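# Lay four long profiles flat in the cart

## Task

Put all four long profiles onto the cart's floor, each one lying flat, placed next to one another and running the long way of the cart. Any profile already placed correctly must still be correct at the finish. At the end both grippers must be open and empty, the hands must be away from the cart, and the robot must touch nothing. It must also be upright, neither toppled nor leaning.

## Robot and tools

ROBOT. A Rainbow Robotics RB-Y1. The base has two drive wheels plus rear casters. It is 0.66 m long and 0.58 m wide, and its front edge sits 0.10 m ahead of the wheel axle. On top is a folding leg (ankle, knee, hip) carrying a torso, a pan/tilt head and two 7-joint arms, each ending in a parallel gripper. A camera case sticks out sideways from each wrist and can strike things. With the arms as they start, the robot is up to 0.73 m wide. Cameras: head_camera (896x504 px), left_wrist_camera and right_wrist_camera (644x364 px each).

FRAMES. The base frame has its origin on the floor between the drive wheels, with x forward, y left and z up, in metres. The chest, left_hand and right_hand positions are reported in this frame. A hand point is the spot between its finger pads. The fingers point along the hand's -z axis and close along its x axis. Reported hand positions can be off, especially at long reach or under load. base_odometry is measured in the base frame as it was at the start. It counts only wheel rotation, so slipping shows up as travel. Heading is in rad, positive to the left, from -3.142 to 3.142.

move. Every argument is optional. A call without base or joints just returns the state and images.
- base: one object {x_m_s, turn_rad_s, for_s}. It gives velocities held for a duration, so it is a relative motion from wherever the base is now, not a pose. x_m_s is forward speed in m/s: magnitude 0.005 to 0.4, or 0, with negative meaning backward. turn_rad_s is in rad/s, magnitude 0.02 to 1.509, or 0, with positive meaning left. for_s runs 0.1 to 5 s. A velocity you omit is 0. The base cannot move sideways. It accelerates at 0.4 m/s² (turning at 0.5 rad/s²), so it keeps moving up to 1 s after for_s ends (up to 3.1 s for turns). Distance covered is roughly speed × for_s, or 0.4 × for_s² for short commands. If |x_m_s| + 0.27·|turn_rad_s| exceeds 0.4, both are scaled down together. Millimetre-sized commands fall short. The base does not stop when it hits furniture.
- joints: a single object for the whole robot, keyed by joint name. Each value is an absolute target: rad for joints, and for the *_gripper_m keys the opening between the pads in m (0 to 0.1).
  Torso: torso_squat_rad 0 to 1.2 (larger lowers the chest); torso_shift_rad -0.3 to 0.6 (positive pushes the hips forward); torso_pitch_rad -0.2 to 1.4 (positive bows forward); torso_yaw_rad -1.5 to 1.5 (positive turns left). Before yawing, raise both arms sideways by at least 0.2 rad. The torso must also satisfy: squat+shift ≤ 1.52; squat−shift+pitch ≤ 1.57; shift+0.5·pitch−0.4·squat ≤ 0.7; shift+0.3·pitch−0.5·squat ≤ 0.39. Breaking one of these leaves the torso part way, reported as off_target.
  Arms, using the left side: shoulder_pitch ±2.356 (0 hangs down, negative swings the arm forward and up); left_shoulder_roll 0 to 3.141 outward, while right_shoulder_roll runs −3.141 to 0, negative being outward; shoulder_yaw ±2.094 (positive turns a bent forearm to the left, on both arms); elbow −2.617 to 0.01 (negative bends forward); forearm_roll ±3.141; wrist_pitch −1.57 to 1.919 (negative tips the hand forward); hand_roll ±2.705. Both rolls are counter-clockwise seen from above on a hanging arm, on both arms.
  Head: head_pan_rad ±0.523 (positive left); head_tilt_rad −0.35 to 1.57 (positive looks down).
- min_time_s: 0.1 to 8 s. This is the shortest duration for each arm, head and torso motion in the action.
- contact_limits: {left_gripper_m, right_gripper_m}, a gripper current cap in mA from 200 to 672.5. It stays in force until changed and starts at 672.5. Grip force scales with (limit − 100).
- cameras: a list of camera names, or "all". [] returns no images.
- blocking: true (the default) waits until everything is at rest. false returns after about 0.5 s while motion continues. A later move replaces only the targets it names.

To grip an object, command an opening at least 0.005 m narrower than the object.

wait: seconds 0 to 10. It returns the state. It ends early if running moves finish first.
stop: brakes all running motion.
zoom_image: camera plus region [x0, y0, x1, y1] in that camera's latest image pixels, at most 504×504.
finished_scene: scene (the current scene number) and check (what the pictures and readings show for each condition, and what they cannot show). The first call only records the check, so you can still fix things afterwards. The second call ends the scene for good.

RESULTS. The "move" line reads done, or gives the worst status. base_status and joint_status values are: moving, done (the base's done notes how long the velocity was actually sent), off_target (the joint may still be pushing), not_followed (the arm-collision check withheld the command; see the cause: line), contact_stop (torso only), time_out, limit_stop_at_<name> (a self-collision guard; nothing is pushing), torque_fault, and limit_stop_at_motor_heat. A contact_stop or time_out halts that joint's whole group (the torso, or one arm) and clears its targets. An unplanned stop, or a refused call, cancels the rest of that reply's move, wait and finished_scene calls. on_its_own lists things you did not command; its "held at" gives targets. motor_effort is wheel effort in %, with the peak in brackets. At rest it is usually under 30; more means pushing on something. wheel_motors_off=1 means the wheels have shut off for 2 s because a stalled wheel was pushing hard. Joint torques, wrist force/torque (hand axes, with offsets of up to 16 N, saturating near 200 N) and motor temperatures are all uncalibrated and noisy.

AVOID. Do not let the arms strike or press on each other, grippers and camera cases included. Stay under the contact torque limits: about 63 N m at the shoulders, 32.4 at the elbow, 22.5 at the wrist joints, with held weight counting. A torque fault freezes everything for 10 s. Long static loads heat the motors; at 80 °C an arm brakes for 30 to 60 s. Each arm carries at most 3 kg, and heavy loads held far forward can tip the robot. Do not drop the profiles, slam them, or shove hard. Do not drive into the cart, and do not let the body catch on an edge while the wheels push, since that can tip the robot. Loose objects may occasionally get bumped by something else.

Each tool is called after "Call:" as name(argument=value, ...) on one line, values as JSON.

## Session

Call:
move()

Scene clock: 0.00 s.
Joint torques (N m): no reading
Motor temperatures (°C): left_arm=[35 33 34 36 43 38 45] | right_arm=[38 41 34 41 42 41 38]
Wrist force (N): no reading
Wrist torque (N m): no reading
Wrist force, peak (N): no reading
base_odometry: x=+0.000 y=+0.000 heading=+0.000
base_status: not commanded
joint_positions: torso_squat_rad=+0.350 torso_shift_rad=+0.000 torso_pitch_rad=+0.000 torso_yaw_rad=+0.000 left_shoulder_pitch_rad=+0.020 left_shoulder_roll_rad=+0.015 left_shoulder_yaw_rad=-0.005 left_elbow_rad=-0.192 left_forearm_roll_rad=-0.008 left_wrist_pitch_rad=-0.045 left_hand_roll_rad=+0.025 left_gripper_m=+0.101 right_shoulder_pitch_rad=-0.036 right_shoulder_roll_rad=-0.016 right_shoulder_yaw_rad=+0.004 right_elbow_rad=-0.198 right_forearm_roll_rad=-0.043 right_wrist_pitch_rad=-0.006 right_hand_roll_rad=+0.044 right_gripper_m=+0.100 head_pan_rad=+0.000 head_tilt_rad=+0.400
joint_status: not commanded
wheel_motors_off: 0
motor_effort: left_wheel=+1 right_wheel=+1
chest: x=-0.2280 y=+0.0003 z=+1.2475 quat_wxyz=(+1.000, +0.000, +0.000, +0.000) (m; base frame)
left_hand: x=-0.1388 y=+0.2314 z=+0.5683 quat_wxyz=(+0.994, +0.006, -0.109, +0.008) (m; base frame)
right_hand: x=-0.1043 y=-0.2304 z=+0.5727 quat_wxyz=(+0.993, -0.008, -0.119, +0.009) (m; base frame)
pictures: head_camera, left_wrist_camera, right_wrist_camera

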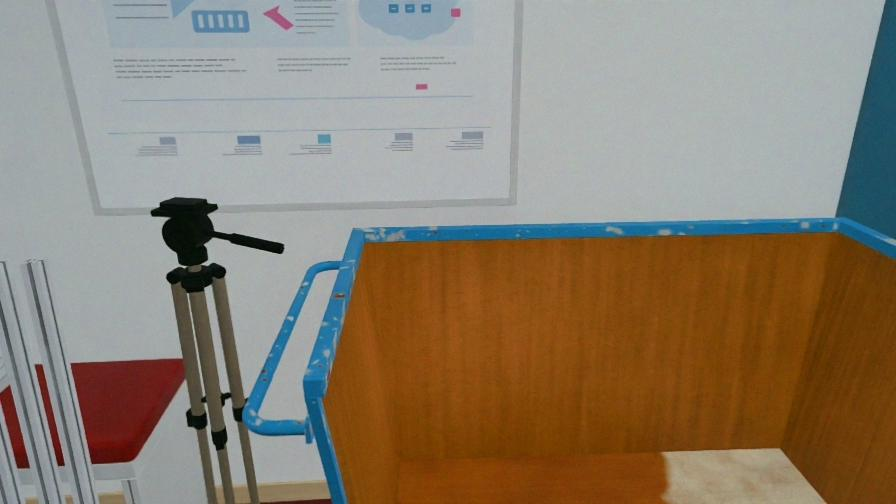

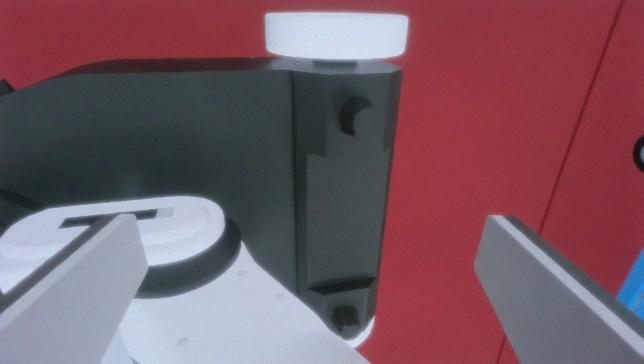

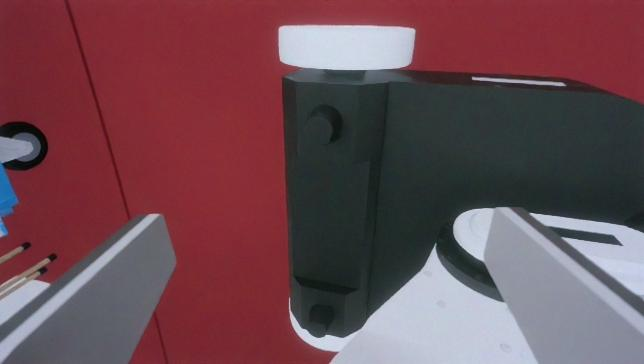

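Call:
move(joints={"head_pan_rad":0.5,"head_tilt_rad":0.7}, cameras=["head_camera"])

Call:
move(joints={"head_pan_rad":-0.1,"head_tilt_rad":0.85}, cameras=["head_camera"])

Call:
move(joints={"head_pan_rad":-0.52,"head_tilt_rad":0.7}, cameras=["head_camera"])

Scene clock: 4.77 s.
Joint torques (N m): left_arm=[-2.18 0.69 -0.55 -0.92 -0.2 -0.6 0.1] | right_arm=[-3.81 -1.12 0.51 -1.85 0.19 -0.74 -0.25]
Motor temperatures (°C): left_arm=[35 33 34 36 43 38 45] | right_arm=[38 41 34 40 42 41 38]
Wrist force (N): left_arm=[-2.8 0.5 -8.8] | right_arm=[-6.5 -4.7 -11.7]
Wrist torque (N m): left_arm=[-0.31 -0.38 0.22] | right_arm=[0.08 -0.58 -0.37]
Wrist force, peak (N): left_arm=[-3.0 0.8 -9.2] | right_arm=[-6.8 -4.6 -12.0]
move: done
base_odometry: x=+0.000 y=+0.000 heading=+0.000
base_status: not commanded
joint_positions: torso_squat_rad=+0.350 torso_shift_rad=+0.000 torso_pitch_rad=+0.000 torso_yaw_rad=+0.000 left_shoulder_pitch_rad=+0.020 left_shoulder_roll_rad=+0.015 left_shoulder_yaw_rad=-0.005 left_elbow_rad=-0.192 left_forearm_roll_rad=-0.008 left_wrist_pitch_rad=-0.045 left_hand_roll_rad=+0.025 left_gripper_m=+0.101 right_shoulder_pitch_rad=-0.036 right_shoulder_roll_rad=-0.016 right_shoulder_yaw_rad=+0.004 right_elbow_rad=-0.198 right_forearm_roll_rad=-0.043 right_wrist_pitch_rad=-0.006 right_hand_roll_rad=+0.044 right_gripper_m=+0.100 head_pan_rad=+0.500 head_tilt_rad=+0.700
joint_status: all done
wheel_motors_off: 0
motor_effort: left_wheel=+0(1) right_wheel=-1(3)
chest: x=-0.2280 y=+0.0003 z=+1.2475 quat_wxyz=(+1.000, +0.000, +0.000, +0.000) (m; base frame)
left_hand: x=-0.1388 y=+0.2314 z=+0.5683 quat_wxyz=(+0.994, +0.006, -0.109, +0.008) (m; base frame)
right_hand: x=-0.1043 y=-0.2304 z=+0.5727 quat_wxyz=(+0.993, -0.008, -0.119, +0.009) (m; base frame)
pictures: head_camera
camera_calibration:
head_camera: T_world_to_cam=[[0.42656, -0.90443, 0.00724899, 0.0832999], [-0.546243, -0.263999, -0.794936, 1.09509], [0.720878, 0.335128, -0.60665, 0.967708], [0, 0, 0, 1]] pos_world=[-0.134944, 0.0401355, 1.45698]

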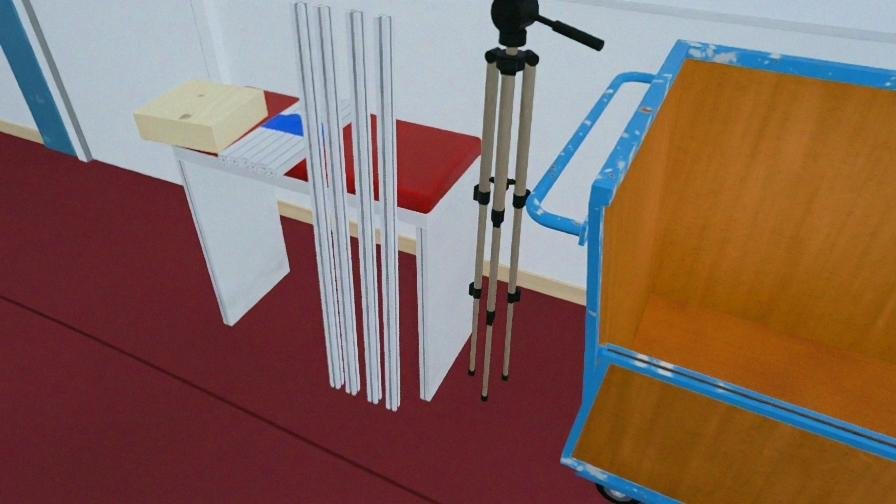

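Scene clock: 5.83 s.
Joint torques (N m): left_arm=[-2.16 0.74 -0.16 -0.98 -0.23 -0.37 0.16] | right_arm=[-3.3 -0.79 0.25 -1.97 0.23 -0.57 -0.12]
Motor temperatures (°C): left_arm=[35 33 34 36 43 38 45] | right_arm=[38 41 34 40 42 41 38]
Wrist force (N): left_arm=[-2.5 0.5 -8.8] | right_arm=[-6.3 -4.6 -11.7]
Wrist torque (N m): left_arm=[-0.33 -0.34 0.19] | right_arm=[0.07 -0.55 -0.36]
Wrist force, peak (N): left_arm=[-2.5 0.7 -9.2] | right_arm=[-6.6 -4.8 -12.1]
move: done
base_odometry: x=+0.000 y=+0.000 heading=+0.000
base_status: not commanded
joint_positions: torso_squat_rad=+0.350 torso_shift_rad=+0.000 torso_pitch_rad=+0.000 torso_yaw_rad=+0.000 left_shoulder_pitch_rad=+0.020 left_shoulder_roll_rad=+0.015 left_shoulder_yaw_rad=-0.005 left_elbow_rad=-0.192 left_forearm_roll_rad=-0.008 left_wrist_pitch_rad=-0.045 left_hand_roll_rad=+0.025 left_gripper_m=+0.101 right_shoulder_pitch_rad=-0.036 right_shoulder_roll_rad=-0.016 right_shoulder_yaw_rad=+0.004 right_elbow_rad=-0.198 right_forearm_roll_rad=-0.043 right_wrist_pitch_rad=-0.006 right_hand_roll_rad=+0.044 right_gripper_m=+0.100 head_pan_rad=-0.100 head_tilt_rad=+0.850
joint_status: all done
wheel_motors_off: 0
motor_effort: left_wheel=+1(1) right_wheel=-1(3)
chest: x=-0.2280 y=+0.0003 z=+1.2475 quat_wxyz=(+1.000, +0.000, +0.000, +0.000) (m; base frame)
left_hand: x=-0.1388 y=+0.2314 z=+0.5683 quat_wxyz=(+0.994, +0.006, -0.109, +0.008) (m; base frame)
right_hand: x=-0.1043 y=-0.2304 z=+0.5727 quat_wxyz=(+0.993, -0.008, -0.119, +0.009) (m; base frame)
pictures: head_camera
camera_calibration:
head_camera: T_world_to_cam=[[-0.156945, -0.987476, 0.0160945, -0.0496657], [-0.711019, 0.101666, -0.695784, 0.917451], [0.685434, -0.120643, -0.71807, 1.12191], [0, 0, 0, 1]] pos_world=[-0.124463, -0.00696648, 1.44476]

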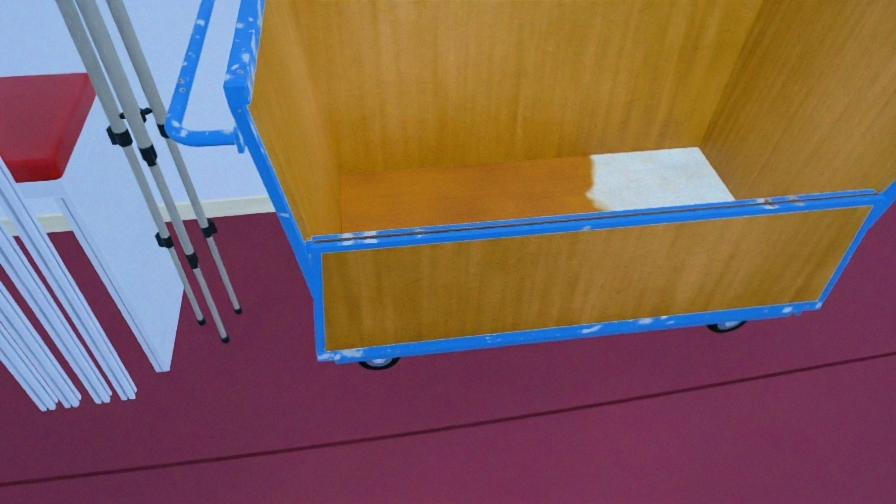

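Scene clock: 6.77 s.
Joint torques (N m): left_arm=[-2.1 1.07 0 -1.12 -0.07 -0.38 0.23] | right_arm=[-3.66 -0.26 0.11 -1.8 0.18 -0.61 -0.23]
Motor temperatures (°C): left_arm=[35 33 34 36 43 38 45] | right_arm=[38 41 34 40 42 41 38]
Wrist force (N): left_arm=[-2.5 0.3 -8.7] | right_arm=[-6.5 -4.7 -11.8]
Wrist torque (N m): left_arm=[-0.29 -0.32 0.21] | right_arm=[0.07 -0.57 -0.34]
Wrist force, peak (N): left_arm=[-2.6 0.4 -9.3] | right_arm=[-6.7 -4.6 -12.0]
move: done
base_odometry: x=+0.000 y=+0.000 heading=+0.000
base_status: not commanded
joint_positions: torso_squat_rad=+0.350 torso_shift_rad=+0.000 torso_pitch_rad=+0.000 torso_yaw_rad=+0.000 left_shoulder_pitch_rad=+0.020 left_shoulder_roll_rad=+0.015 left_shoulder_yaw_rad=-0.005 left_elbow_rad=-0.192 left_forearm_roll_rad=-0.008 left_wrist_pitch_rad=-0.045 left_hand_roll_rad=+0.025 left_gripper_m=+0.101 right_shoulder_pitch_rad=-0.036 right_shoulder_roll_rad=-0.016 right_shoulder_yaw_rad=+0.004 right_elbow_rad=-0.198 right_forearm_roll_rad=-0.043 right_wrist_pitch_rad=-0.006 right_hand_roll_rad=+0.044 right_gripper_m=+0.100 head_pan_rad=-0.520 head_tilt_rad=+0.700
joint_status: all done
wheel_motors_off: 0
motor_effort: left_wheel=+1(1) right_wheel=-1(2)
chest: x=-0.2280 y=+0.0003 z=+1.2475 quat_wxyz=(+1.000, +0.000, +0.000, +0.000) (m; base frame)
left_hand: x=-0.1388 y=+0.2314 z=+0.5683 quat_wxyz=(+0.994, +0.006, -0.109, +0.008) (m; base frame)
right_hand: x=-0.1043 y=-0.2304 z=+0.5727 quat_wxyz=(+0.993, -0.008, -0.119, +0.009) (m; base frame)
pictures: head_camera
camera_calibration:
head_camera: T_world_to_cam=[[-0.54739, -0.836847, 0.00720096, -0.117293], [-0.510362, 0.326989, -0.795367, 1.10283], [0.663246, -0.439051, -0.606086, 0.95538], [0, 0, 0, 1]] pos_world=[-0.135013, -0.0393093, 1.45704]

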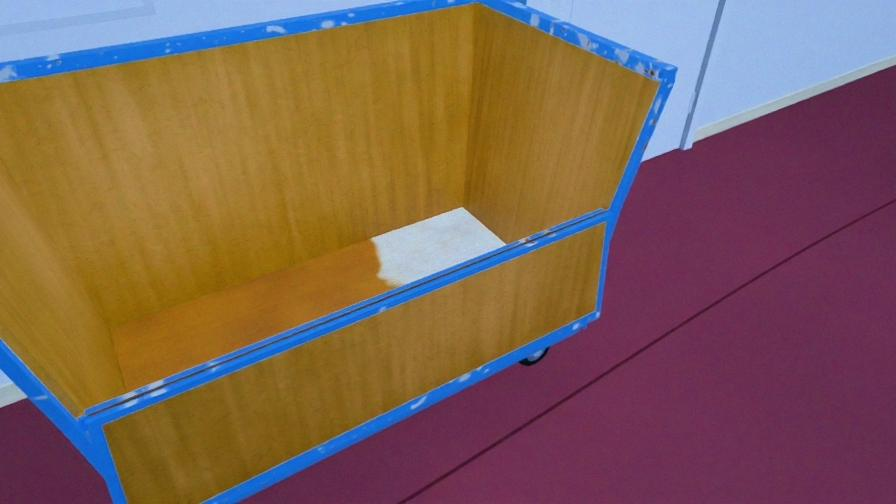

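Call:
move(joints={"head_pan_rad":0.5,"head_tilt_rad":0.7,"torso_squat_rad":0.9,"torso_pitch_rad":0.3}, cameras=["head_camera"])

Call:
zoom_image(camera="head_camera", region=[250, 0, 502, 252])

Call:
zoom_image(camera="head_camera", region=[250, 252, 502, 504])

Scene clock: 67.57 s.
Joint torques (N m): left_arm=[5.41 0.73 -0.33 1.86 -0.11 0.33 0.02] | right_arm=[4.25 -0.97 0.46 1.37 0.26 -0.02 -0.37]
Motor temperatures (°C): left_arm=[35 33 34 36 43 38 45] | right_arm=[37 40 34 40 42 41 38]
Wrist force (N): left_arm=[-0.8 -0.1 -8.7] | right_arm=[-4.6 -4.6 -12.1]
Wrist torque (N m): left_arm=[-0.25 -0.26 0.15] | right_arm=[0.13 -0.47 -0.34]
Wrist force, peak (N): left_arm=[-1.0 0.3 -9.6] | right_arm=[-6.6 -4.8 -12.1]
move: done
base_odometry: x=+0.000 y=+0.000 heading=+0.000
base_status: not commanded
joint_positions: torso_squat_rad=+0.900 torso_shift_rad=+0.000 torso_pitch_rad=+0.300 torso_yaw_rad=+0.000 left_shoulder_pitch_rad=+0.020 left_shoulder_roll_rad=+0.015 left_shoulder_yaw_rad=-0.005 left_elbow_rad=-0.192 left_forearm_roll_rad=-0.008 left_wrist_pitch_rad=-0.045 left_hand_roll_rad=+0.025 left_gripper_m=+0.101 right_shoulder_pitch_rad=-0.036 right_shoulder_roll_rad=-0.016 right_shoulder_yaw_rad=+0.004 right_elbow_rad=-0.198 right_forearm_roll_rad=-0.043 right_wrist_pitch_rad=-0.006 right_hand_roll_rad=+0.044 right_gripper_m=+0.100 head_pan_rad=+0.500 head_tilt_rad=+0.700
joint_status: all done
wheel_motors_off: 0
motor_effort: left_wheel=+0(2) right_wheel=+0(3)
chest: x=-0.1366 y=+0.0003 z=+1.0112 quat_wxyz=(+0.989, +0.000, +0.149, +0.000) (m; base frame)
left_hand: x=-0.2521 y=+0.2313 z=+0.3360 quat_wxyz=(+0.999, +0.007, +0.041, +0.007) (m; base frame)
right_hand: x=-0.2178 y=-0.2304 z=+0.3300 quat_wxyz=(+0.999, -0.006, +0.031, +0.010) (m; base frame)
pictures: head_camera
camera_calibration:
head_camera: T_world_to_cam=[[0.409626, -0.904448, -0.119082, 0.17144], [-0.756732, -0.263984, -0.598055, 0.729366], [0.509474, 0.335092, -0.792559, 0.917642], [0, 0, 0, 1]] pos_world=[0.0141938, 0.0401054, 1.1839]

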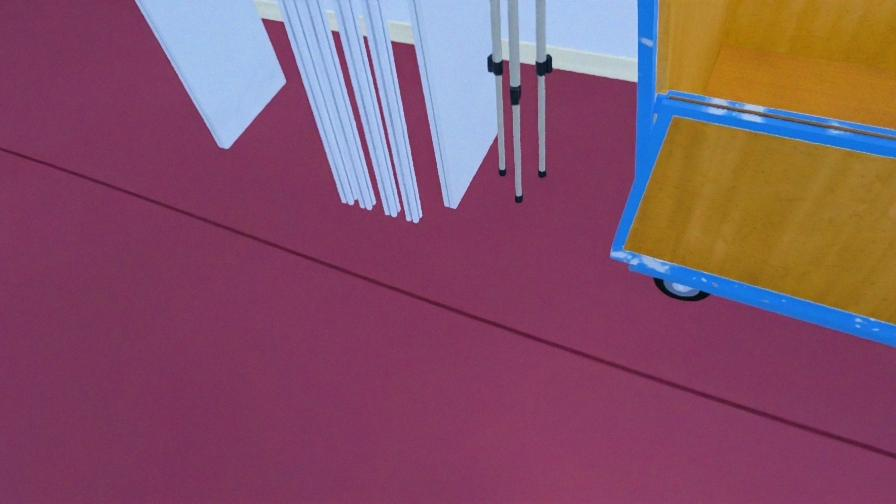

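Scaled by 2.000 from the camera's 896x504 image, which has a finer 1280x720 frame.

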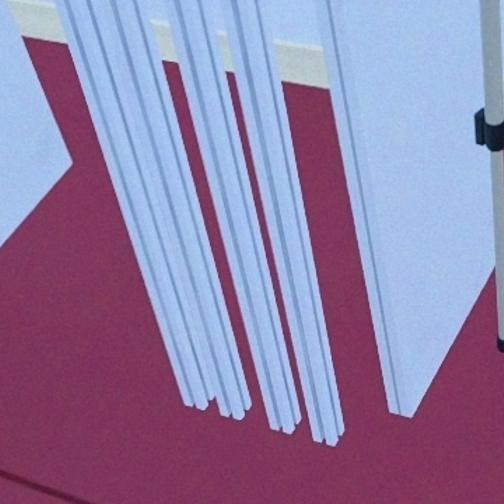

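Scaled by 2.000 from the camera's 896x504 image, which has a finer 1280x720 frame.

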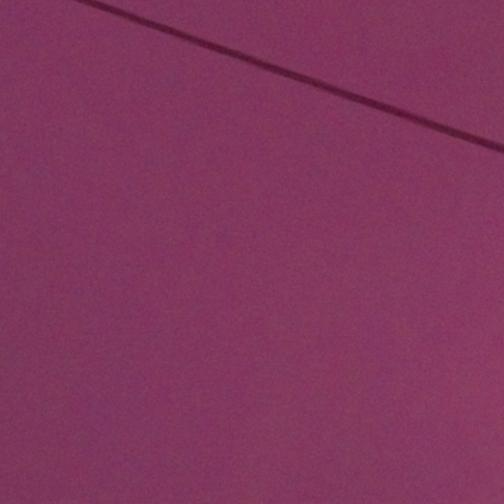

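Call:
move(base={"turn_rad_s":1.4,"for_s":1.6}, cameras=[])

Call:
move(base={"x_m_s":0.4,"for_s":2.333}, joints={"torso_squat_rad":1.1,"torso_pitch_rad":0.2,"head_pan_rad":0.0,"head_tilt_rad":0.6,"right_shoulder_pitch_rad":0.1,"right_elbow_rad":-1.5,"right_wrist_pitch_rad":-0.2,"right_hand_roll_rad":1.571,"right_gripper_m":0.06}, cameras=[])

Call:
move(base={"turn_rad_s":-1.4,"for_s":1.6})

Scene clock: 119.87 s.
Joint torques (N m): left_arm=[5.67 0.1 0 1.55 -0.14 0.28 0.07] | right_arm=[4.04 -1.08 0.03 1.51 0 -0.01 -0.2]
Motor temperatures (°C): left_arm=[35 33 34 36 43 38 45] | right_arm=[37 40 34 40 42 41 38]
Wrist force (N): left_arm=[-0.7 0.1 -8.9] | right_arm=[-4.6 -4.8 -12.0]
Wrist torque (N m): left_arm=[-0.26 -0.22 0.17] | right_arm=[0.12 -0.47 -0.35]
Wrist force, peak (N): left_arm=[-1.0 0.3 -9.4] | right_arm=[-4.8 -4.8 -12.4]
move: done
base_odometry: x=+0.000 y=+0.000 heading=+1.279
base_status: done (sent for 1.6 of 1.6 s)
joint_positions: torso_squat_rad=+0.900 torso_shift_rad=+0.000 torso_pitch_rad=+0.300 torso_yaw_rad=+0.000 left_shoulder_pitch_rad=+0.020 left_shoulder_roll_rad=+0.015 left_shoulder_yaw_rad=-0.005 left_elbow_rad=-0.192 left_forearm_roll_rad=-0.008 left_wrist_pitch_rad=-0.045 left_hand_roll_rad=+0.025 left_gripper_m=+0.101 right_shoulder_pitch_rad=-0.036 right_shoulder_roll_rad=-0.016 right_shoulder_yaw_rad=+0.004 right_elbow_rad=-0.198 right_forearm_roll_rad=-0.043 right_wrist_pitch_rad=-0.006 right_hand_roll_rad=+0.044 right_gripper_m=+0.100 head_pan_rad=+0.500 head_tilt_rad=+0.700
joint_status: not commanded
wheel_motors_off: 0
motor_effort: left_wheel=+4(45) right_wheel=+16(48)
chest: x=-0.1366 y=+0.0003 z=+1.0112 quat_wxyz=(+0.989, +0.000, +0.149, +0.000) (m; base frame)
left_hand: x=-0.2521 y=+0.2313 z=+0.3360 quat_wxyz=(+0.999, +0.007, +0.041, +0.007) (m; base frame)
right_hand: x=-0.2178 y=-0.2304 z=+0.3300 quat_wxyz=(+0.999, -0.006, +0.031, +0.010) (m; base frame)
pictures: none
No camera images: "cameras" was empty.

Scene clock: 123.73 s.
Joint torques (N m): left_arm=[3.81 0.33 -0.26 0.93 -0.11 -0.11 0.31] | right_arm=[-4.95 -0.55 0.46 -10.36 0.29 -1.95 -0.48]
Motor temperatures (°C): left_arm=[35 33 34 36 43 38 45] | right_arm=[37 40 34 40 42 41 38]
Wrist force (N): left_arm=[-1.9 0.6 -9.2] | right_arm=[-4.8 2.0 -6.9]
Wrist torque (N m): left_arm=[-0.36 -0.37 0.20] | right_arm=[-0.38 -0.43 -0.35]
Wrist force, peak (N): left_arm=[-1.7 0.2 -9.7] | right_arm=[-7.4 -3.4 -12.5]
move: done
base_odometry: x=+0.267 y=+0.894 heading=+1.280
base_status: done (sent for 2.33 of 2.33 s)
joint_positions: torso_squat_rad=+1.100 torso_shift_rad=+0.000 torso_pitch_rad=+0.200 torso_yaw_rad=+0.000 left_shoulder_pitch_rad=+0.020 left_shoulder_roll_rad=+0.015 left_shoulder_yaw_rad=-0.005 left_elbow_rad=-0.192 left_forearm_roll_rad=-0.008 left_wrist_pitch_rad=-0.045 left_hand_roll_rad=+0.025 left_gripper_m=+0.101 right_shoulder_pitch_rad=+0.100 right_shoulder_roll_rad=-0.016 right_shoulder_yaw_rad=+0.004 right_elbow_rad=-1.500 right_forearm_roll_rad=-0.043 right_wrist_pitch_rad=-0.200 right_hand_roll_rad=+1.571 right_gripper_m=+0.060 head_pan_rad=+0.000 head_tilt_rad=+0.600
joint_status: all done
wheel_motors_off: 0
motor_effort: left_wheel=+9(46) right_wheel=-11(51)
chest: x=-0.1665 y=+0.0003 z=+0.9013 quat_wxyz=(+0.995, +0.000, +0.100, +0.000) (m; base frame)
left_hand: x=-0.2139 y=+0.2313 z=+0.2179 quat_wxyz=(+1.000, +0.007, -0.009, +0.008) (m; base frame)
right_hand: x=+0.2543 y=-0.2416 z=+0.5489 quat_wxyz=(+0.554, -0.462, -0.453, +0.524) (m; base frame)
pictures: none
No camera images: "cameras" was empty.

Scene clock: 127.27 s.
Joint torques (N m): left_arm=[4.55 0.88 -0.99 1.02 -0.21 -0.07 0.1] | right_arm=[-4.87 -0.89 0.03 -10.56 0.43 -2.06 -0.6]
Motor temperatures (°C): left_arm=[35 33 34 36 43 38 45] | right_arm=[37 40 33 41 42 41 38]
Wrist force (N): left_arm=[-1.7 0.3 -9.2] | right_arm=[-4.8 1.9 -6.6]
Wrist torque (N m): left_arm=[-0.30 -0.33 0.19] | right_arm=[-0.37 -0.43 -0.36]
Wrist force, peak (N): left_arm=[-1.7 0.3 -9.7] | right_arm=[-5.1 1.8 -7.0]
move: done
base_odometry: x=+0.267 y=+0.894 heading=+0.001
base_status: done (sent for 1.6 of 1.6 s)
joint_positions: torso_squat_rad=+1.100 torso_shift_rad=+0.000 torso_pitch_rad=+0.200 torso_yaw_rad=+0.000 left_shoulder_pitch_rad=+0.020 left_shoulder_roll_rad=+0.015 left_shoulder_yaw_rad=-0.005 left_elbow_rad=-0.192 left_forearm_roll_rad=-0.008 left_wrist_pitch_rad=-0.045 left_hand_roll_rad=+0.025 left_gripper_m=+0.101 right_shoulder_pitch_rad=+0.100 right_shoulder_roll_rad=-0.016 right_shoulder_yaw_rad=+0.004 right_elbow_rad=-1.500 right_forearm_roll_rad=-0.043 right_wrist_pitch_rad=-0.200 right_hand_roll_rad=+1.571 right_gripper_m=+0.060 head_pan_rad=+0.000 head_tilt_rad=+0.600
joint_status: not commanded
wheel_motors_off: 0
motor_effort: left_wheel=+15(42) right_wheel=+2(46)
chest: x=-0.1665 y=+0.0003 z=+0.9013 quat_wxyz=(+0.995, +0.000, +0.100, +0.000) (m; base frame)
left_hand: x=-0.2140 y=+0.2313 z=+0.2179 quat_wxyz=(+1.000, +0.007, -0.009, +0.008) (m; base frame)
right_hand: x=+0.2543 y=-0.2416 z=+0.5488 quat_wxyz=(+0.554, -0.462, -0.453, +0.524) (m; base frame)
pictures: head_camera, left_wrist_camera, right_wrist_camera
camera_calibration:
head_camera: T_world_to_cam=[[-0.0581531, -0.99822, 0.0131979, -0.0146107], [-0.682043, 0.0300729, -0.730693, 0.78365], [0.728996, -0.0514936, -0.682578, 0.763966], [0, 0, 0, 1]] pos_world=[-0.0232947, 0.00118812, 1.09427]
left_wrist_camera: T_world_to_cam=[[0.997964, 0.0356327, 0.0528953, 0.193136], [0.00705521, -0.885958, 0.463712, 0.137371], [0.0633863, -0.462395, -0.884406, 0.392032], [0, 0, 0, 1]] pos_world=[-0.218562, 0.296096, 0.272799]
right_wrist_camera: T_world_to_cam=[[-0.0365623, -0.998682, -0.0360155, -0.210569], [-0.588721, 0.0506471, -0.806748, 0.634912], [0.807509, -0.00829347, -0.589797, 0.190427], [0, 0, 0, 1]] pos_world=[0.212316, -0.240868, 0.616943]

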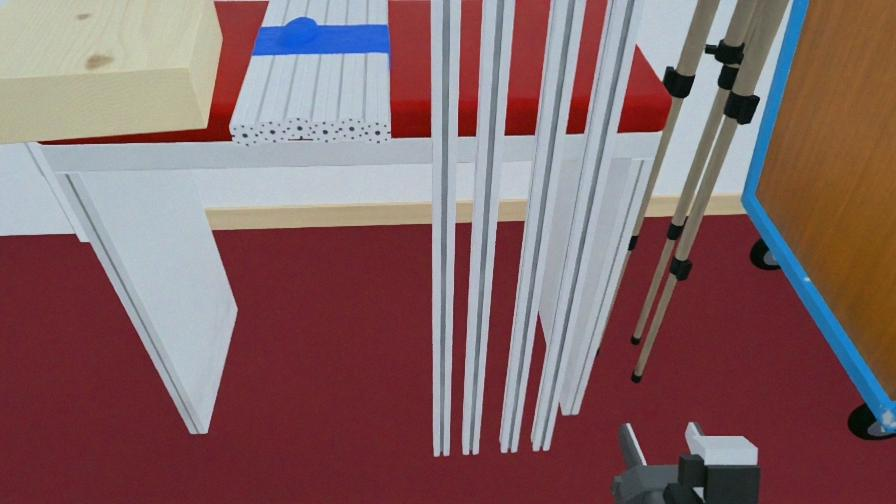

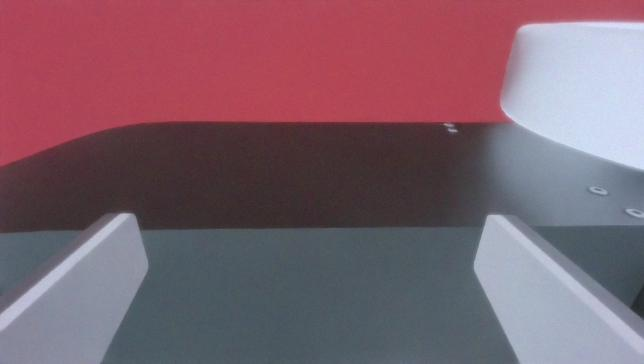

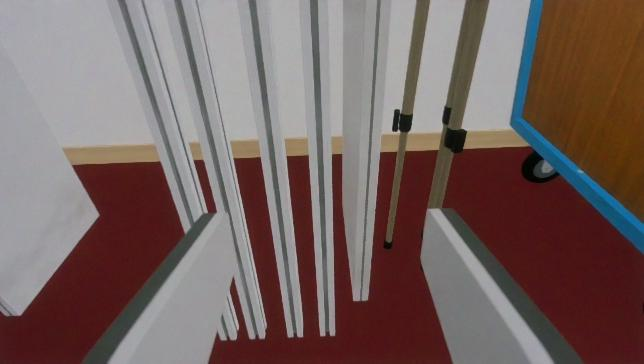

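Call:
move(base={"x_m_s":0.3,"for_s":0.6}, joints={"right_shoulder_pitch_rad":-0.283,"right_elbow_rad":-0.901,"right_wrist_pitch_rad":-0.5,"right_forearm_roll_rad":0.0,"right_shoulder_roll_rad":0.0,"right_shoulder_yaw_rad":0.0}, cameras=["head_camera","right_wrist_camera"])

Scene clock: 138.20 s.
Joint torques (N m): left_arm=[4.53 0.47 -0.24 1.14 -0.23 -0.01 0.19] | right_arm=[-9.51 0.57 0.26 -8.99 0.36 -1.92 -0.66]
Motor temperatures (°C): left_arm=[35 33 34 36 43 38 45] | right_arm=[37 40 33 41 42 41 38]
Wrist force (N): left_arm=[-1.6 0.2 -8.9] | right_arm=[-4.7 1.5 -6.1]
Wrist torque (N m): left_arm=[-0.31 -0.34 0.19] | right_arm=[-0.33 -0.44 -0.34]
Wrist force, peak (N): left_arm=[-1.9 0.0 -9.7] | right_arm=[-5.3 1.7 -7.1]
move: done
base_odometry: x=+0.411 y=+0.894 heading=+0.000
base_status: done (sent for 0.6 of 0.6 s)
joint_positions: torso_squat_rad=+1.100 torso_shift_rad=+0.000 torso_pitch_rad=+0.200 torso_yaw_rad=+0.000 left_shoulder_pitch_rad=+0.020 left_shoulder_roll_rad=+0.015 left_shoulder_yaw_rad=-0.005 left_elbow_rad=-0.192 left_forearm_roll_rad=-0.008 left_wrist_pitch_rad=-0.045 left_hand_roll_rad=+0.025 left_gripper_m=+0.101 right_shoulder_pitch_rad=-0.283 right_shoulder_roll_rad=+0.000 right_shoulder_yaw_rad=+0.000 right_elbow_rad=-0.901 right_forearm_roll_rad=+0.000 right_wrist_pitch_rad=-0.500 right_hand_roll_rad=+1.571 right_gripper_m=+0.060 head_pan_rad=+0.000 head_tilt_rad=+0.600
joint_status: all done
wheel_motors_off: 0
motor_effort: left_wheel=-10(49) right_wheel=+10(44)
chest: x=-0.1665 y=+0.0003 z=+0.9013 quat_wxyz=(+0.995, +0.000, +0.100, +0.000) (m; base frame)
left_hand: x=-0.2140 y=+0.2313 z=+0.2179 quat_wxyz=(+1.000, +0.007, -0.009, +0.008) (m; base frame)
right_hand: x=+0.3189 y=-0.1716 z=+0.5120 quat_wxyz=(+0.500, -0.449, -0.497, +0.549) (m; base frame)
pictures: head_camera, right_wrist_camera
camera_calibration:
head_camera: T_world_to_cam=[[-0.0581248, -0.998222, 0.0132279, -0.0146188], [-0.682134, 0.0300379, -0.73061, 0.783595], [0.728914, -0.0514898, -0.682667, 0.763997], [0, 0, 0, 1]] pos_world=[-0.023221, 0.00120772, 1.09425]
right_wrist_camera: T_world_to_cam=[[0.101185, -0.994583, -0.0238021, -0.18906], [-0.538898, -0.0346831, -0.841657, 0.627039], [0.836272, 0.09799, -0.539488, 0.100466], [0, 0, 0, 1]] pos_world=[0.273023, -0.176133, 0.577452]

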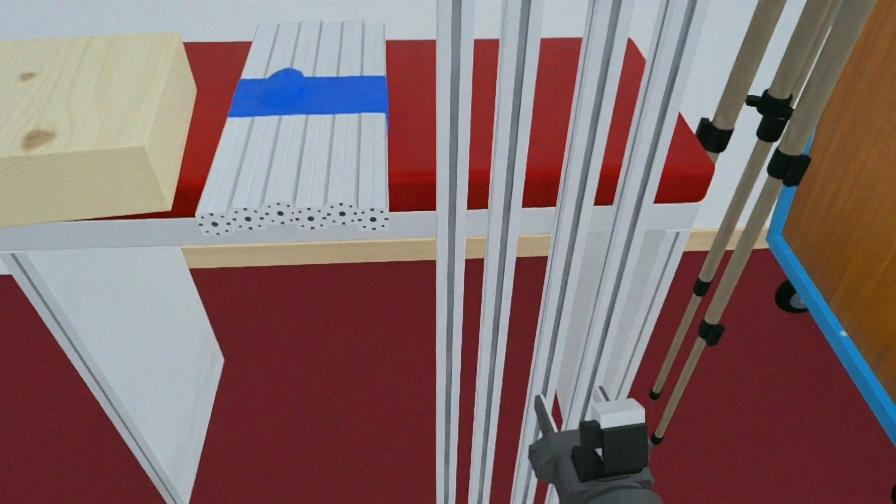

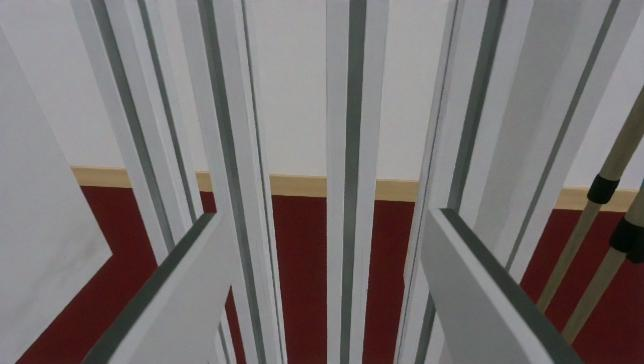

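Call:
move(joints={"right_shoulder_yaw_rad":-0.1}, cameras=["right_wrist_camera"])

Scene clock: 149.93 s.
Joint torques (N m): left_arm=[4.37 0.39 -0.45 0.9 0.01 0.09 0.05] | right_arm=[-9.8 -0.93 0.82 -9.08 0.43 -1.93 -0.69]
Motor temperatures (°C): left_arm=[35 33 34 36 43 38 45] | right_arm=[37 40 33 41 42 41 38]
Wrist force (N): left_arm=[-1.7 0.2 -9.4] | right_arm=[-4.5 1.5 -6.0]
Wrist torque (N m): left_arm=[-0.30 -0.33 0.18] | right_arm=[-0.34 -0.41 -0.35]
Wrist force, peak (N): left_arm=[-1.9 0.1 -9.6] | right_arm=[-5.4 1.7 -6.5]
move: done
base_odometry: x=+0.411 y=+0.894 heading=+0.000
base_status: not commanded
joint_positions: torso_squat_rad=+1.100 torso_shift_rad=+0.000 torso_pitch_rad=+0.200 torso_yaw_rad=+0.000 left_shoulder_pitch_rad=+0.020 left_shoulder_roll_rad=+0.015 left_shoulder_yaw_rad=-0.005 left_elbow_rad=-0.192 left_forearm_roll_rad=-0.008 left_wrist_pitch_rad=-0.045 left_hand_roll_rad=+0.025 left_gripper_m=+0.101 right_shoulder_pitch_rad=-0.283 right_shoulder_roll_rad=+0.000 right_shoulder_yaw_rad=-0.100 right_elbow_rad=-0.901 right_forearm_roll_rad=+0.000 right_wrist_pitch_rad=-0.500 right_hand_roll_rad=+1.571 right_gripper_m=+0.060 head_pan_rad=+0.000 head_tilt_rad=+0.600
joint_status: all done
wheel_motors_off: 0
motor_effort: left_wheel=-10(10) right_wheel=+10(13)
chest: x=-0.1665 y=+0.0003 z=+0.9013 quat_wxyz=(+0.995, +0.000, +0.100, +0.000) (m; base frame)
left_hand: x=-0.2140 y=+0.2313 z=+0.2179 quat_wxyz=(+1.000, +0.007, -0.009, +0.008) (m; base frame)
right_hand: x=+0.3209 y=-0.2156 z=+0.5116 quat_wxyz=(+0.529, -0.471, -0.476, +0.522) (m; base frame)
pictures: right_wrist_camera
camera_calibration:
right_wrist_camera: T_world_to_cam=[[0.00135427, -0.999534, -0.030487, -0.198621], [-0.540455, 0.0249193, -0.841004, 0.639261], [0.841372, 0.0176158, -0.54017, 0.0842433], [0, 0, 0, 1]] pos_world=[0.274881, -0.215942, 0.577071]

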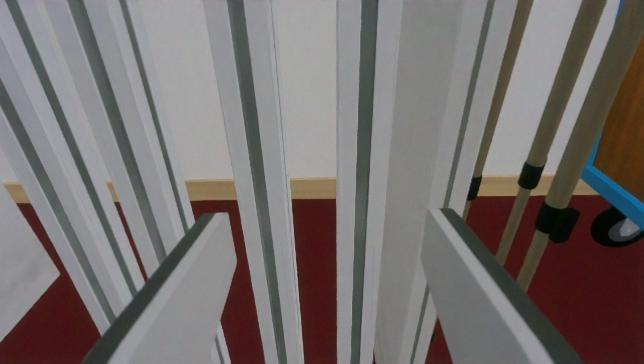

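Call:
move(joints={"right_shoulder_yaw_rad":-0.155}, cameras=["right_wrist_camera"])

Call:
move(base={"x_m_s":0.12,"for_s":1.0}, cameras=["right_wrist_camera","head_camera"])

Scene clock: 158.97 s.
Joint torques (N m): left_arm=[4 0.09 -0.48 0.84 -0.03 0.17 -0.06] | right_arm=[-10 -1.14 0.45 -9.22 0.39 -1.94 -0.57]
Motor temperatures (°C): left_arm=[35 33 34 36 43 38 45] | right_arm=[37 40 33 41 42 41 38]
Wrist force (N): left_arm=[-1.7 0.6 -9.3] | right_arm=[-4.5 1.9 -6.1]
Wrist torque (N m): left_arm=[-0.34 -0.33 0.19] | right_arm=[-0.38 -0.42 -0.35]
Wrist force, peak (N): left_arm=[-1.9 0.3 -9.6] | right_arm=[-5.5 1.7 -6.1]
move: done
base_odometry: x=+0.411 y=+0.894 heading=+0.000
base_status: not commanded
joint_positions: torso_squat_rad=+1.100 torso_shift_rad=+0.000 torso_pitch_rad=+0.200 torso_yaw_rad=+0.000 left_shoulder_pitch_rad=+0.020 left_shoulder_roll_rad=+0.015 left_shoulder_yaw_rad=-0.005 left_elbow_rad=-0.192 left_forearm_roll_rad=-0.008 left_wrist_pitch_rad=-0.045 left_hand_roll_rad=+0.025 left_gripper_m=+0.101 right_shoulder_pitch_rad=-0.283 right_shoulder_roll_rad=+0.000 right_shoulder_yaw_rad=-0.155 right_elbow_rad=-0.901 right_forearm_roll_rad=+0.000 right_wrist_pitch_rad=-0.500 right_hand_roll_rad=+1.571 right_gripper_m=+0.060 head_pan_rad=+0.000 head_tilt_rad=+0.600
joint_status: all done
wheel_motors_off: 0
motor_effort: left_wheel=-10(11) right_wheel=+10(12)
chest: x=-0.1665 y=+0.0003 z=+0.9013 quat_wxyz=(+0.995, +0.000, +0.100, +0.000) (m; base frame)
left_hand: x=-0.2140 y=+0.2313 z=+0.2179 quat_wxyz=(+1.000, +0.007, -0.009, +0.008) (m; base frame)
right_hand: x=+0.3201 y=-0.2397 z=+0.5112 quat_wxyz=(+0.544, -0.483, -0.463, +0.506) (m; base frame)
pictures: right_wrist_camera
camera_calibration:
right_wrist_camera: T_world_to_cam=[[-0.0534211, -0.997992, -0.0340234, -0.203061], [-0.538794, 0.0574941, -0.840474, 0.646149], [0.840742, -0.0265675, -0.540783, 0.0750443], [0, 0, 0, 1]] pos_world=[0.2742, -0.237809, 0.576745]

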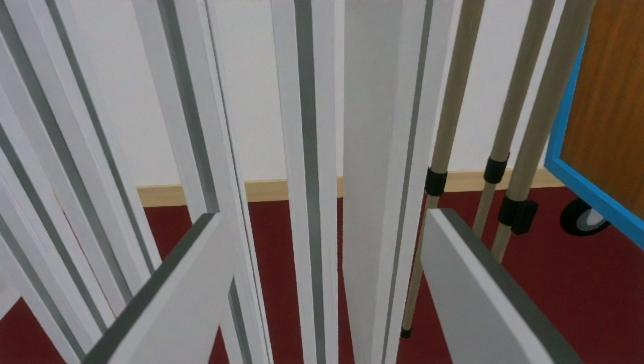

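Scene clock: 160.87 s.
Joint torques (N m): left_arm=[3.85 0.3 -0.38 0.98 -0.24 0.06 0.26] | right_arm=[-10.14 -1.39 0.76 -9.22 0.34 -1.85 -0.6]
Motor temperatures (°C): left_arm=[35 33 34 36 43 38 45] | right_arm=[38 40 33 41 42 41 38]
Wrist force (N): left_arm=[-1.7 0.1 -8.9] | right_arm=[-4.6 1.5 -5.9]
Wrist torque (N m): left_arm=[-0.28 -0.34 0.18] | right_arm=[-0.36 -0.41 -0.36]
Wrist force, peak (N): left_arm=[-1.7 0.5 -9.6] | right_arm=[-4.4 1.8 -6.7]
move: done
base_odometry: x=+0.531 y=+0.894 heading=-0.001
base_status: done (sent for 1 of 1 s)
joint_positions: torso_squat_rad=+1.100 torso_shift_rad=+0.000 torso_pitch_rad=+0.200 torso_yaw_rad=+0.000 left_shoulder_pitch_rad=+0.020 left_shoulder_roll_rad=+0.015 left_shoulder_yaw_rad=-0.005 left_elbow_rad=-0.192 left_forearm_roll_rad=-0.008 left_wrist_pitch_rad=-0.045 left_hand_roll_rad=+0.025 left_gripper_m=+0.101 right_shoulder_pitch_rad=-0.283 right_shoulder_roll_rad=+0.000 right_shoulder_yaw_rad=-0.155 right_elbow_rad=-0.901 right_forearm_roll_rad=+0.000 right_wrist_pitch_rad=-0.500 right_hand_roll_rad=+1.571 right_gripper_m=+0.060 head_pan_rad=+0.000 head_tilt_rad=+0.600
joint_status: not commanded
wheel_motors_off: 0
motor_effort: left_wheel=-12(23) right_wheel=+6(43)
chest: x=-0.1665 y=+0.0003 z=+0.9013 quat_wxyz=(+0.995, +0.000, +0.100, +0.000) (m; base frame)
left_hand: x=-0.2140 y=+0.2313 z=+0.2179 quat_wxyz=(+1.000, +0.007, -0.009, +0.008) (m; base frame)
right_hand: x=+0.3201 y=-0.2397 z=+0.5112 quat_wxyz=(+0.544, -0.483, -0.463, +0.506) (m; base frame)
pictures: head_camera, right_wrist_camera
camera_calibration:
head_camera: T_world_to_cam=[[-0.05813, -0.998221, 0.0132238, -0.0146182], [-0.682074, 0.0300403, -0.730666, 0.783627], [0.728969, -0.0514932, -0.682607, 0.763978], [0, 0, 0, 1]] pos_world=[-0.0232748, 0.00120715, 1.09426]
right_wrist_camera: T_world_to_cam=[[-0.0534248, -0.997992, -0.0340264, -0.203061], [-0.538778, 0.0574981, -0.840484, 0.646146], [0.840752, -0.02657, -0.540768, 0.0750563], [0, 0, 0, 1]] pos_world=[0.274177, -0.237811, 0.576753]

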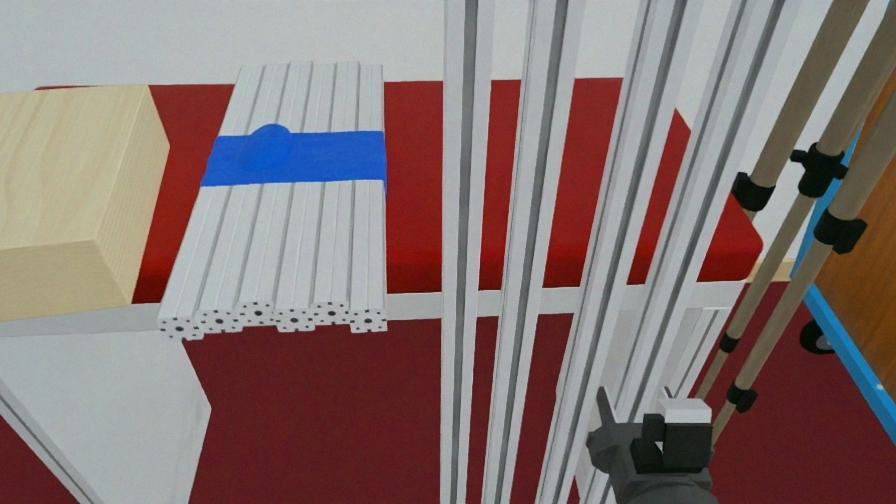

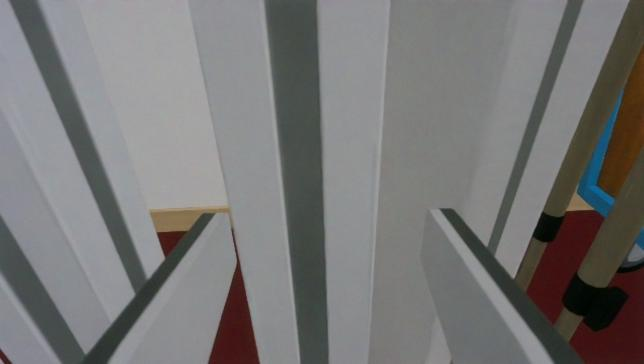

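Call:
zoom_image(camera="right_wrist_camera", region=[70, 0, 574, 364])

Call:
zoom_image(camera="head_camera", region=[500, 252, 752, 504])

Scaled by 1.000.

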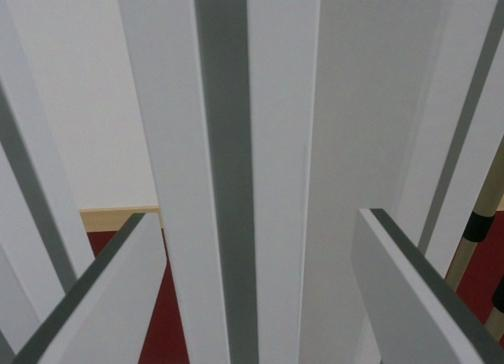

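Scaled by 2.000 from the camera's 896x504 image, which has a finer 1280x720 frame.

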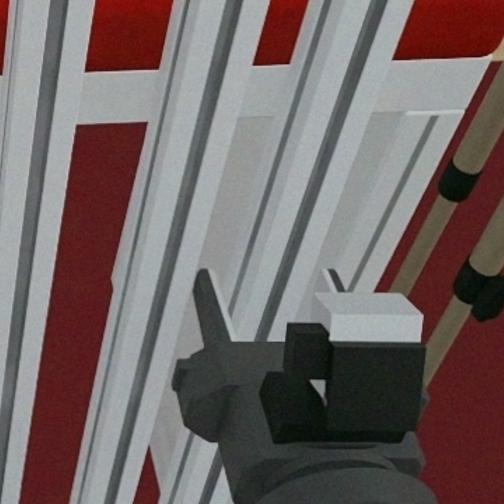

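Call:
move(base={"x_m_s":0.05,"for_s":0.5}, cameras=[])

Call:
move(joints={"right_gripper_m":0.02}, cameras=["right_wrist_camera","head_camera"])

Scene clock: 188.83 s.
Joint torques (N m): left_arm=[3.72 0.93 -0.49 0.94 -0.06 0.03 0.02] | right_arm=[-9.73 -1.19 1.1 -9.07 0.24 -2.16 -0.67]
Motor temperatures (°C): left_arm=[35 33 34 36 43 38 44] | right_arm=[38 40 33 42 42 41 38]
Wrist force (N): left_arm=[-1.6 -0.1 -9.2] | right_arm=[-4.6 1.5 -6.2]
Wrist torque (N m): left_arm=[-0.27 -0.36 0.20] | right_arm=[-0.36 -0.40 -0.35]
Wrist force, peak (N): left_arm=[-1.6 0.2 -9.7] | right_arm=[-4.8 1.6 -6.4]
move: done
base_odometry: x=+0.556 y=+0.894 heading=-0.001
base_status: done (sent for 0.5 of 0.5 s)
joint_positions: torso_squat_rad=+1.100 torso_shift_rad=+0.000 torso_pitch_rad=+0.200 torso_yaw_rad=+0.000 left_shoulder_pitch_rad=+0.020 left_shoulder_roll_rad=+0.015 left_shoulder_yaw_rad=-0.005 left_elbow_rad=-0.192 left_forearm_roll_rad=-0.008 left_wrist_pitch_rad=-0.045 left_hand_roll_rad=+0.025 left_gripper_m=+0.101 right_shoulder_pitch_rad=-0.283 right_shoulder_roll_rad=+0.000 right_shoulder_yaw_rad=-0.155 right_elbow_rad=-0.901 right_forearm_roll_rad=+0.000 right_wrist_pitch_rad=-0.500 right_hand_roll_rad=+1.571 right_gripper_m=+0.060 head_pan_rad=+0.000 head_tilt_rad=+0.600
joint_status: not commanded
wheel_motors_off: 0
motor_effort: left_wheel=-10(23) right_wheel=+6(40)
chest: x=-0.1665 y=+0.0003 z=+0.9013 quat_wxyz=(+0.995, +0.000, +0.100, +0.000) (m; base frame)
left_hand: x=-0.2140 y=+0.2313 z=+0.2179 quat_wxyz=(+1.000, +0.007, -0.009, +0.008) (m; base frame)
right_hand: x=+0.3201 y=-0.2397 z=+0.5112 quat_wxyz=(+0.544, -0.483, -0.463, +0.506) (m; base frame)
pictures: none
No camera images: "cameras" was empty.

Scene clock: 189.77 s.
Joint torques (N m): left_arm=[4.31 0.65 -0.77 0.9 -0.05 0.05 0.17] | right_arm=[-9.87 -1.54 0.46 -9.32 0.51 -1.94 0.07]
Motor temperatures (°C): left_arm=[35 33 34 36 43 38 44] | right_arm=[38 40 33 42 42 41 38]
Wrist force (N): left_arm=[-1.7 0.2 -9.4] | right_arm=[-3.2 1.7 -5.2]
Wrist torque (N m): left_arm=[-0.29 -0.33 0.20] | right_arm=[-0.28 -0.41 -0.96]
Wrist force, peak (N): left_arm=[-1.6 0.0 -9.7] | right_arm=[-5.9 1.7 -6.1]
move: off_target
base_odometry: x=+0.556 y=+0.894 heading=-0.001
base_status: not commanded
joint_positions: torso_squat_rad=+1.100 torso_shift_rad=+0.000 torso_pitch_rad=+0.200 torso_yaw_rad=+0.000 left_shoulder_pitch_rad=+0.020 left_shoulder_roll_rad=+0.015 left_shoulder_yaw_rad=-0.005 left_elbow_rad=-0.192 left_forearm_roll_rad=-0.008 left_wrist_pitch_rad=-0.045 left_hand_roll_rad=+0.025 left_gripper_m=+0.101 right_shoulder_pitch_rad=-0.283 right_shoulder_roll_rad=+0.000 right_shoulder_yaw_rad=-0.155 right_elbow_rad=-0.901 right_forearm_roll_rad=+0.000 right_wrist_pitch_rad=-0.500 right_hand_roll_rad=+1.571 right_gripper_m=+0.030 head_pan_rad=+0.000 head_tilt_rad=+0.600
joint_status: right_gripper_m off_target (ended at +0.030, target +0.020)
wheel_motors_off: 0
motor_effort: left_wheel=-10(11) right_wheel=+7(9)
chest: x=-0.1665 y=+0.0003 z=+0.9013 quat_wxyz=(+0.995, +0.000, +0.100, +0.000) (m; base frame)
left_hand: x=-0.2140 y=+0.2313 z=+0.2179 quat_wxyz=(+1.000, +0.007, -0.009, +0.008) (m; base frame)
right_hand: x=+0.3201 y=-0.2397 z=+0.5112 quat_wxyz=(+0.544, -0.483, -0.463, +0.506) (m; base frame)
pictures: head_camera, right_wrist_camera
camera_calibration:
head_camera: T_world_to_cam=[[-0.05813, -0.998221, 0.0132243, -0.0146182], [-0.68208, 0.0300402, -0.73066, 0.783625], [0.728964, -0.0514933, -0.682613, 0.763977], [0, 0, 0, 1]] pos_world=[-0.0232662, 0.0012072, 1.09426]
right_wrist_camera: T_world_to_cam=[[-0.0534221, -0.997982, -0.0343261, -0.202844], [-0.538784, 0.0577493, -0.840462, 0.646183], [0.840748, -0.0264049, -0.540782, 0.0751013], [0, 0, 0, 1]] pos_world=[0.274176, -0.237769, 0.576743]

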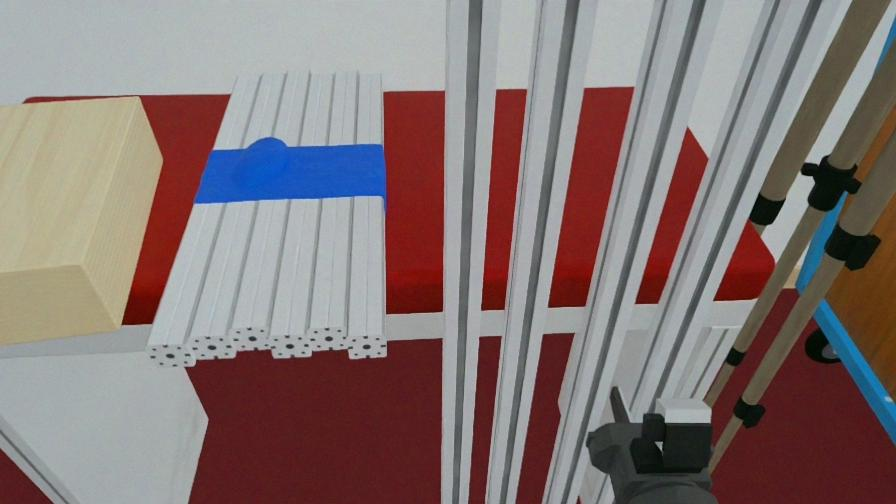

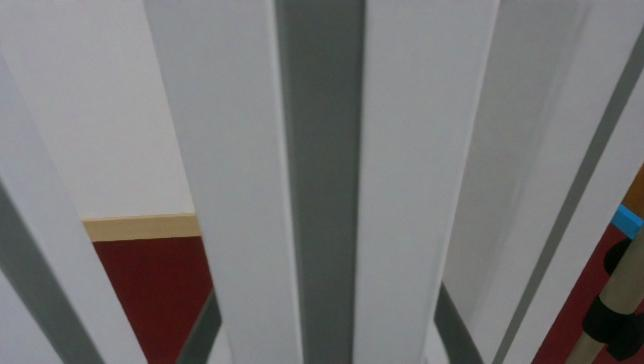

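Call:
move(joints={"torso_squat_rad":0.95}, cameras=["right_wrist_camera","head_camera"])

Scene clock: 194.67 s.
Joint torques (N m): left_arm=[4.09 0.5 0.28 1.29 -0.24 -0.03 0.38] | right_arm=[-13.48 -1.85 0.57 -13.34 0.49 -4.37 -0.06]
Motor temperatures (°C): left_arm=[35 33 34 36 43 38 44] | right_arm=[38 40 33 42 42 41 38]
Wrist force (N): left_arm=[-1.3 0.3 -8.8] | right_arm=[-4.7 10.4 -7.2]
Wrist torque (N m): left_arm=[-0.32 -0.28 0.20] | right_arm=[-0.40 -0.47 -0.37]
Wrist force, peak (N): left_arm=[-2.0 0.2 -9.7] | right_arm=[-4.7 12.4 -6.9]
move: done
base_odometry: x=+0.556 y=+0.894 heading=-0.001
base_status: not commanded
joint_positions: torso_squat_rad=+0.950 torso_shift_rad=+0.000 torso_pitch_rad=+0.200 torso_yaw_rad=+0.000 left_shoulder_pitch_rad=+0.020 left_shoulder_roll_rad=+0.015 left_shoulder_yaw_rad=-0.005 left_elbow_rad=-0.192 left_forearm_roll_rad=-0.008 left_wrist_pitch_rad=-0.045 left_hand_roll_rad=+0.025 left_gripper_m=+0.101 right_shoulder_pitch_rad=-0.282 right_shoulder_roll_rad=+0.000 right_shoulder_yaw_rad=-0.155 right_elbow_rad=-0.900 right_forearm_roll_rad=+0.000 right_wrist_pitch_rad=-0.499 right_hand_roll_rad=+1.571 right_gripper_m=+0.030 head_pan_rad=+0.000 head_tilt_rad=+0.600
joint_status: all done
wheel_motors_off: 0
motor_effort: left_wheel=-10(11) right_wheel=+9(10)
chest: x=-0.1663 y=+0.0003 z=+0.9909 quat_wxyz=(+0.995, +0.000, +0.100, +0.000) (m; base frame)
left_hand: x=-0.2141 y=+0.2313 z=+0.3075 quat_wxyz=(+1.000, +0.007, -0.009, +0.008) (m; base frame)
right_hand: x=+0.3195 y=-0.2398 z=+0.5997 quat_wxyz=(+0.545, -0.482, -0.462, +0.507) (m; base frame)
pictures: head_camera, right_wrist_camera
camera_calibration:
head_camera: T_world_to_cam=[[-0.0581256, -0.998221, 0.013243, -0.0158019], [-0.682366, 0.0300438, -0.730393, 0.848924], [0.728696, -0.0514911, -0.682899, 0.825276], [0, 0, 0, 1]] pos_world=[-0.0230162, 0.00121566, 1.18384]
right_wrist_camera: T_world_to_cam=[[-0.0537905, -0.997969, -0.0341334, -0.19998], [-0.541192, 0.0578633, -0.838906, 0.720067], [0.839177, -0.0266525, -0.543205, 0.125353], [0, 0, 0, 1]] pos_world=[0.273743, -0.237898, 0.665335]

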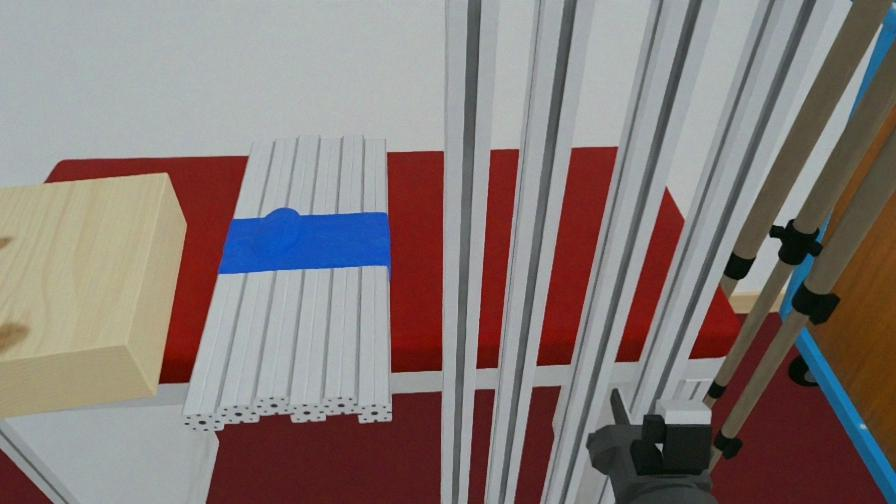

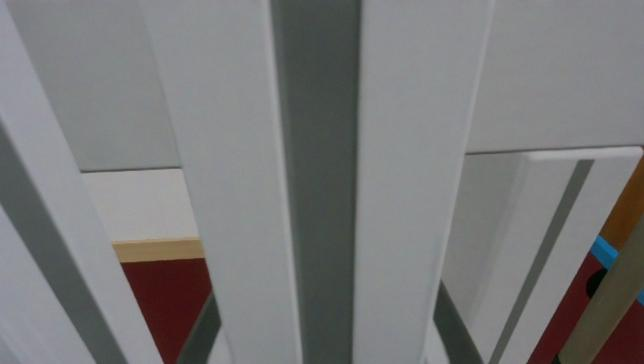

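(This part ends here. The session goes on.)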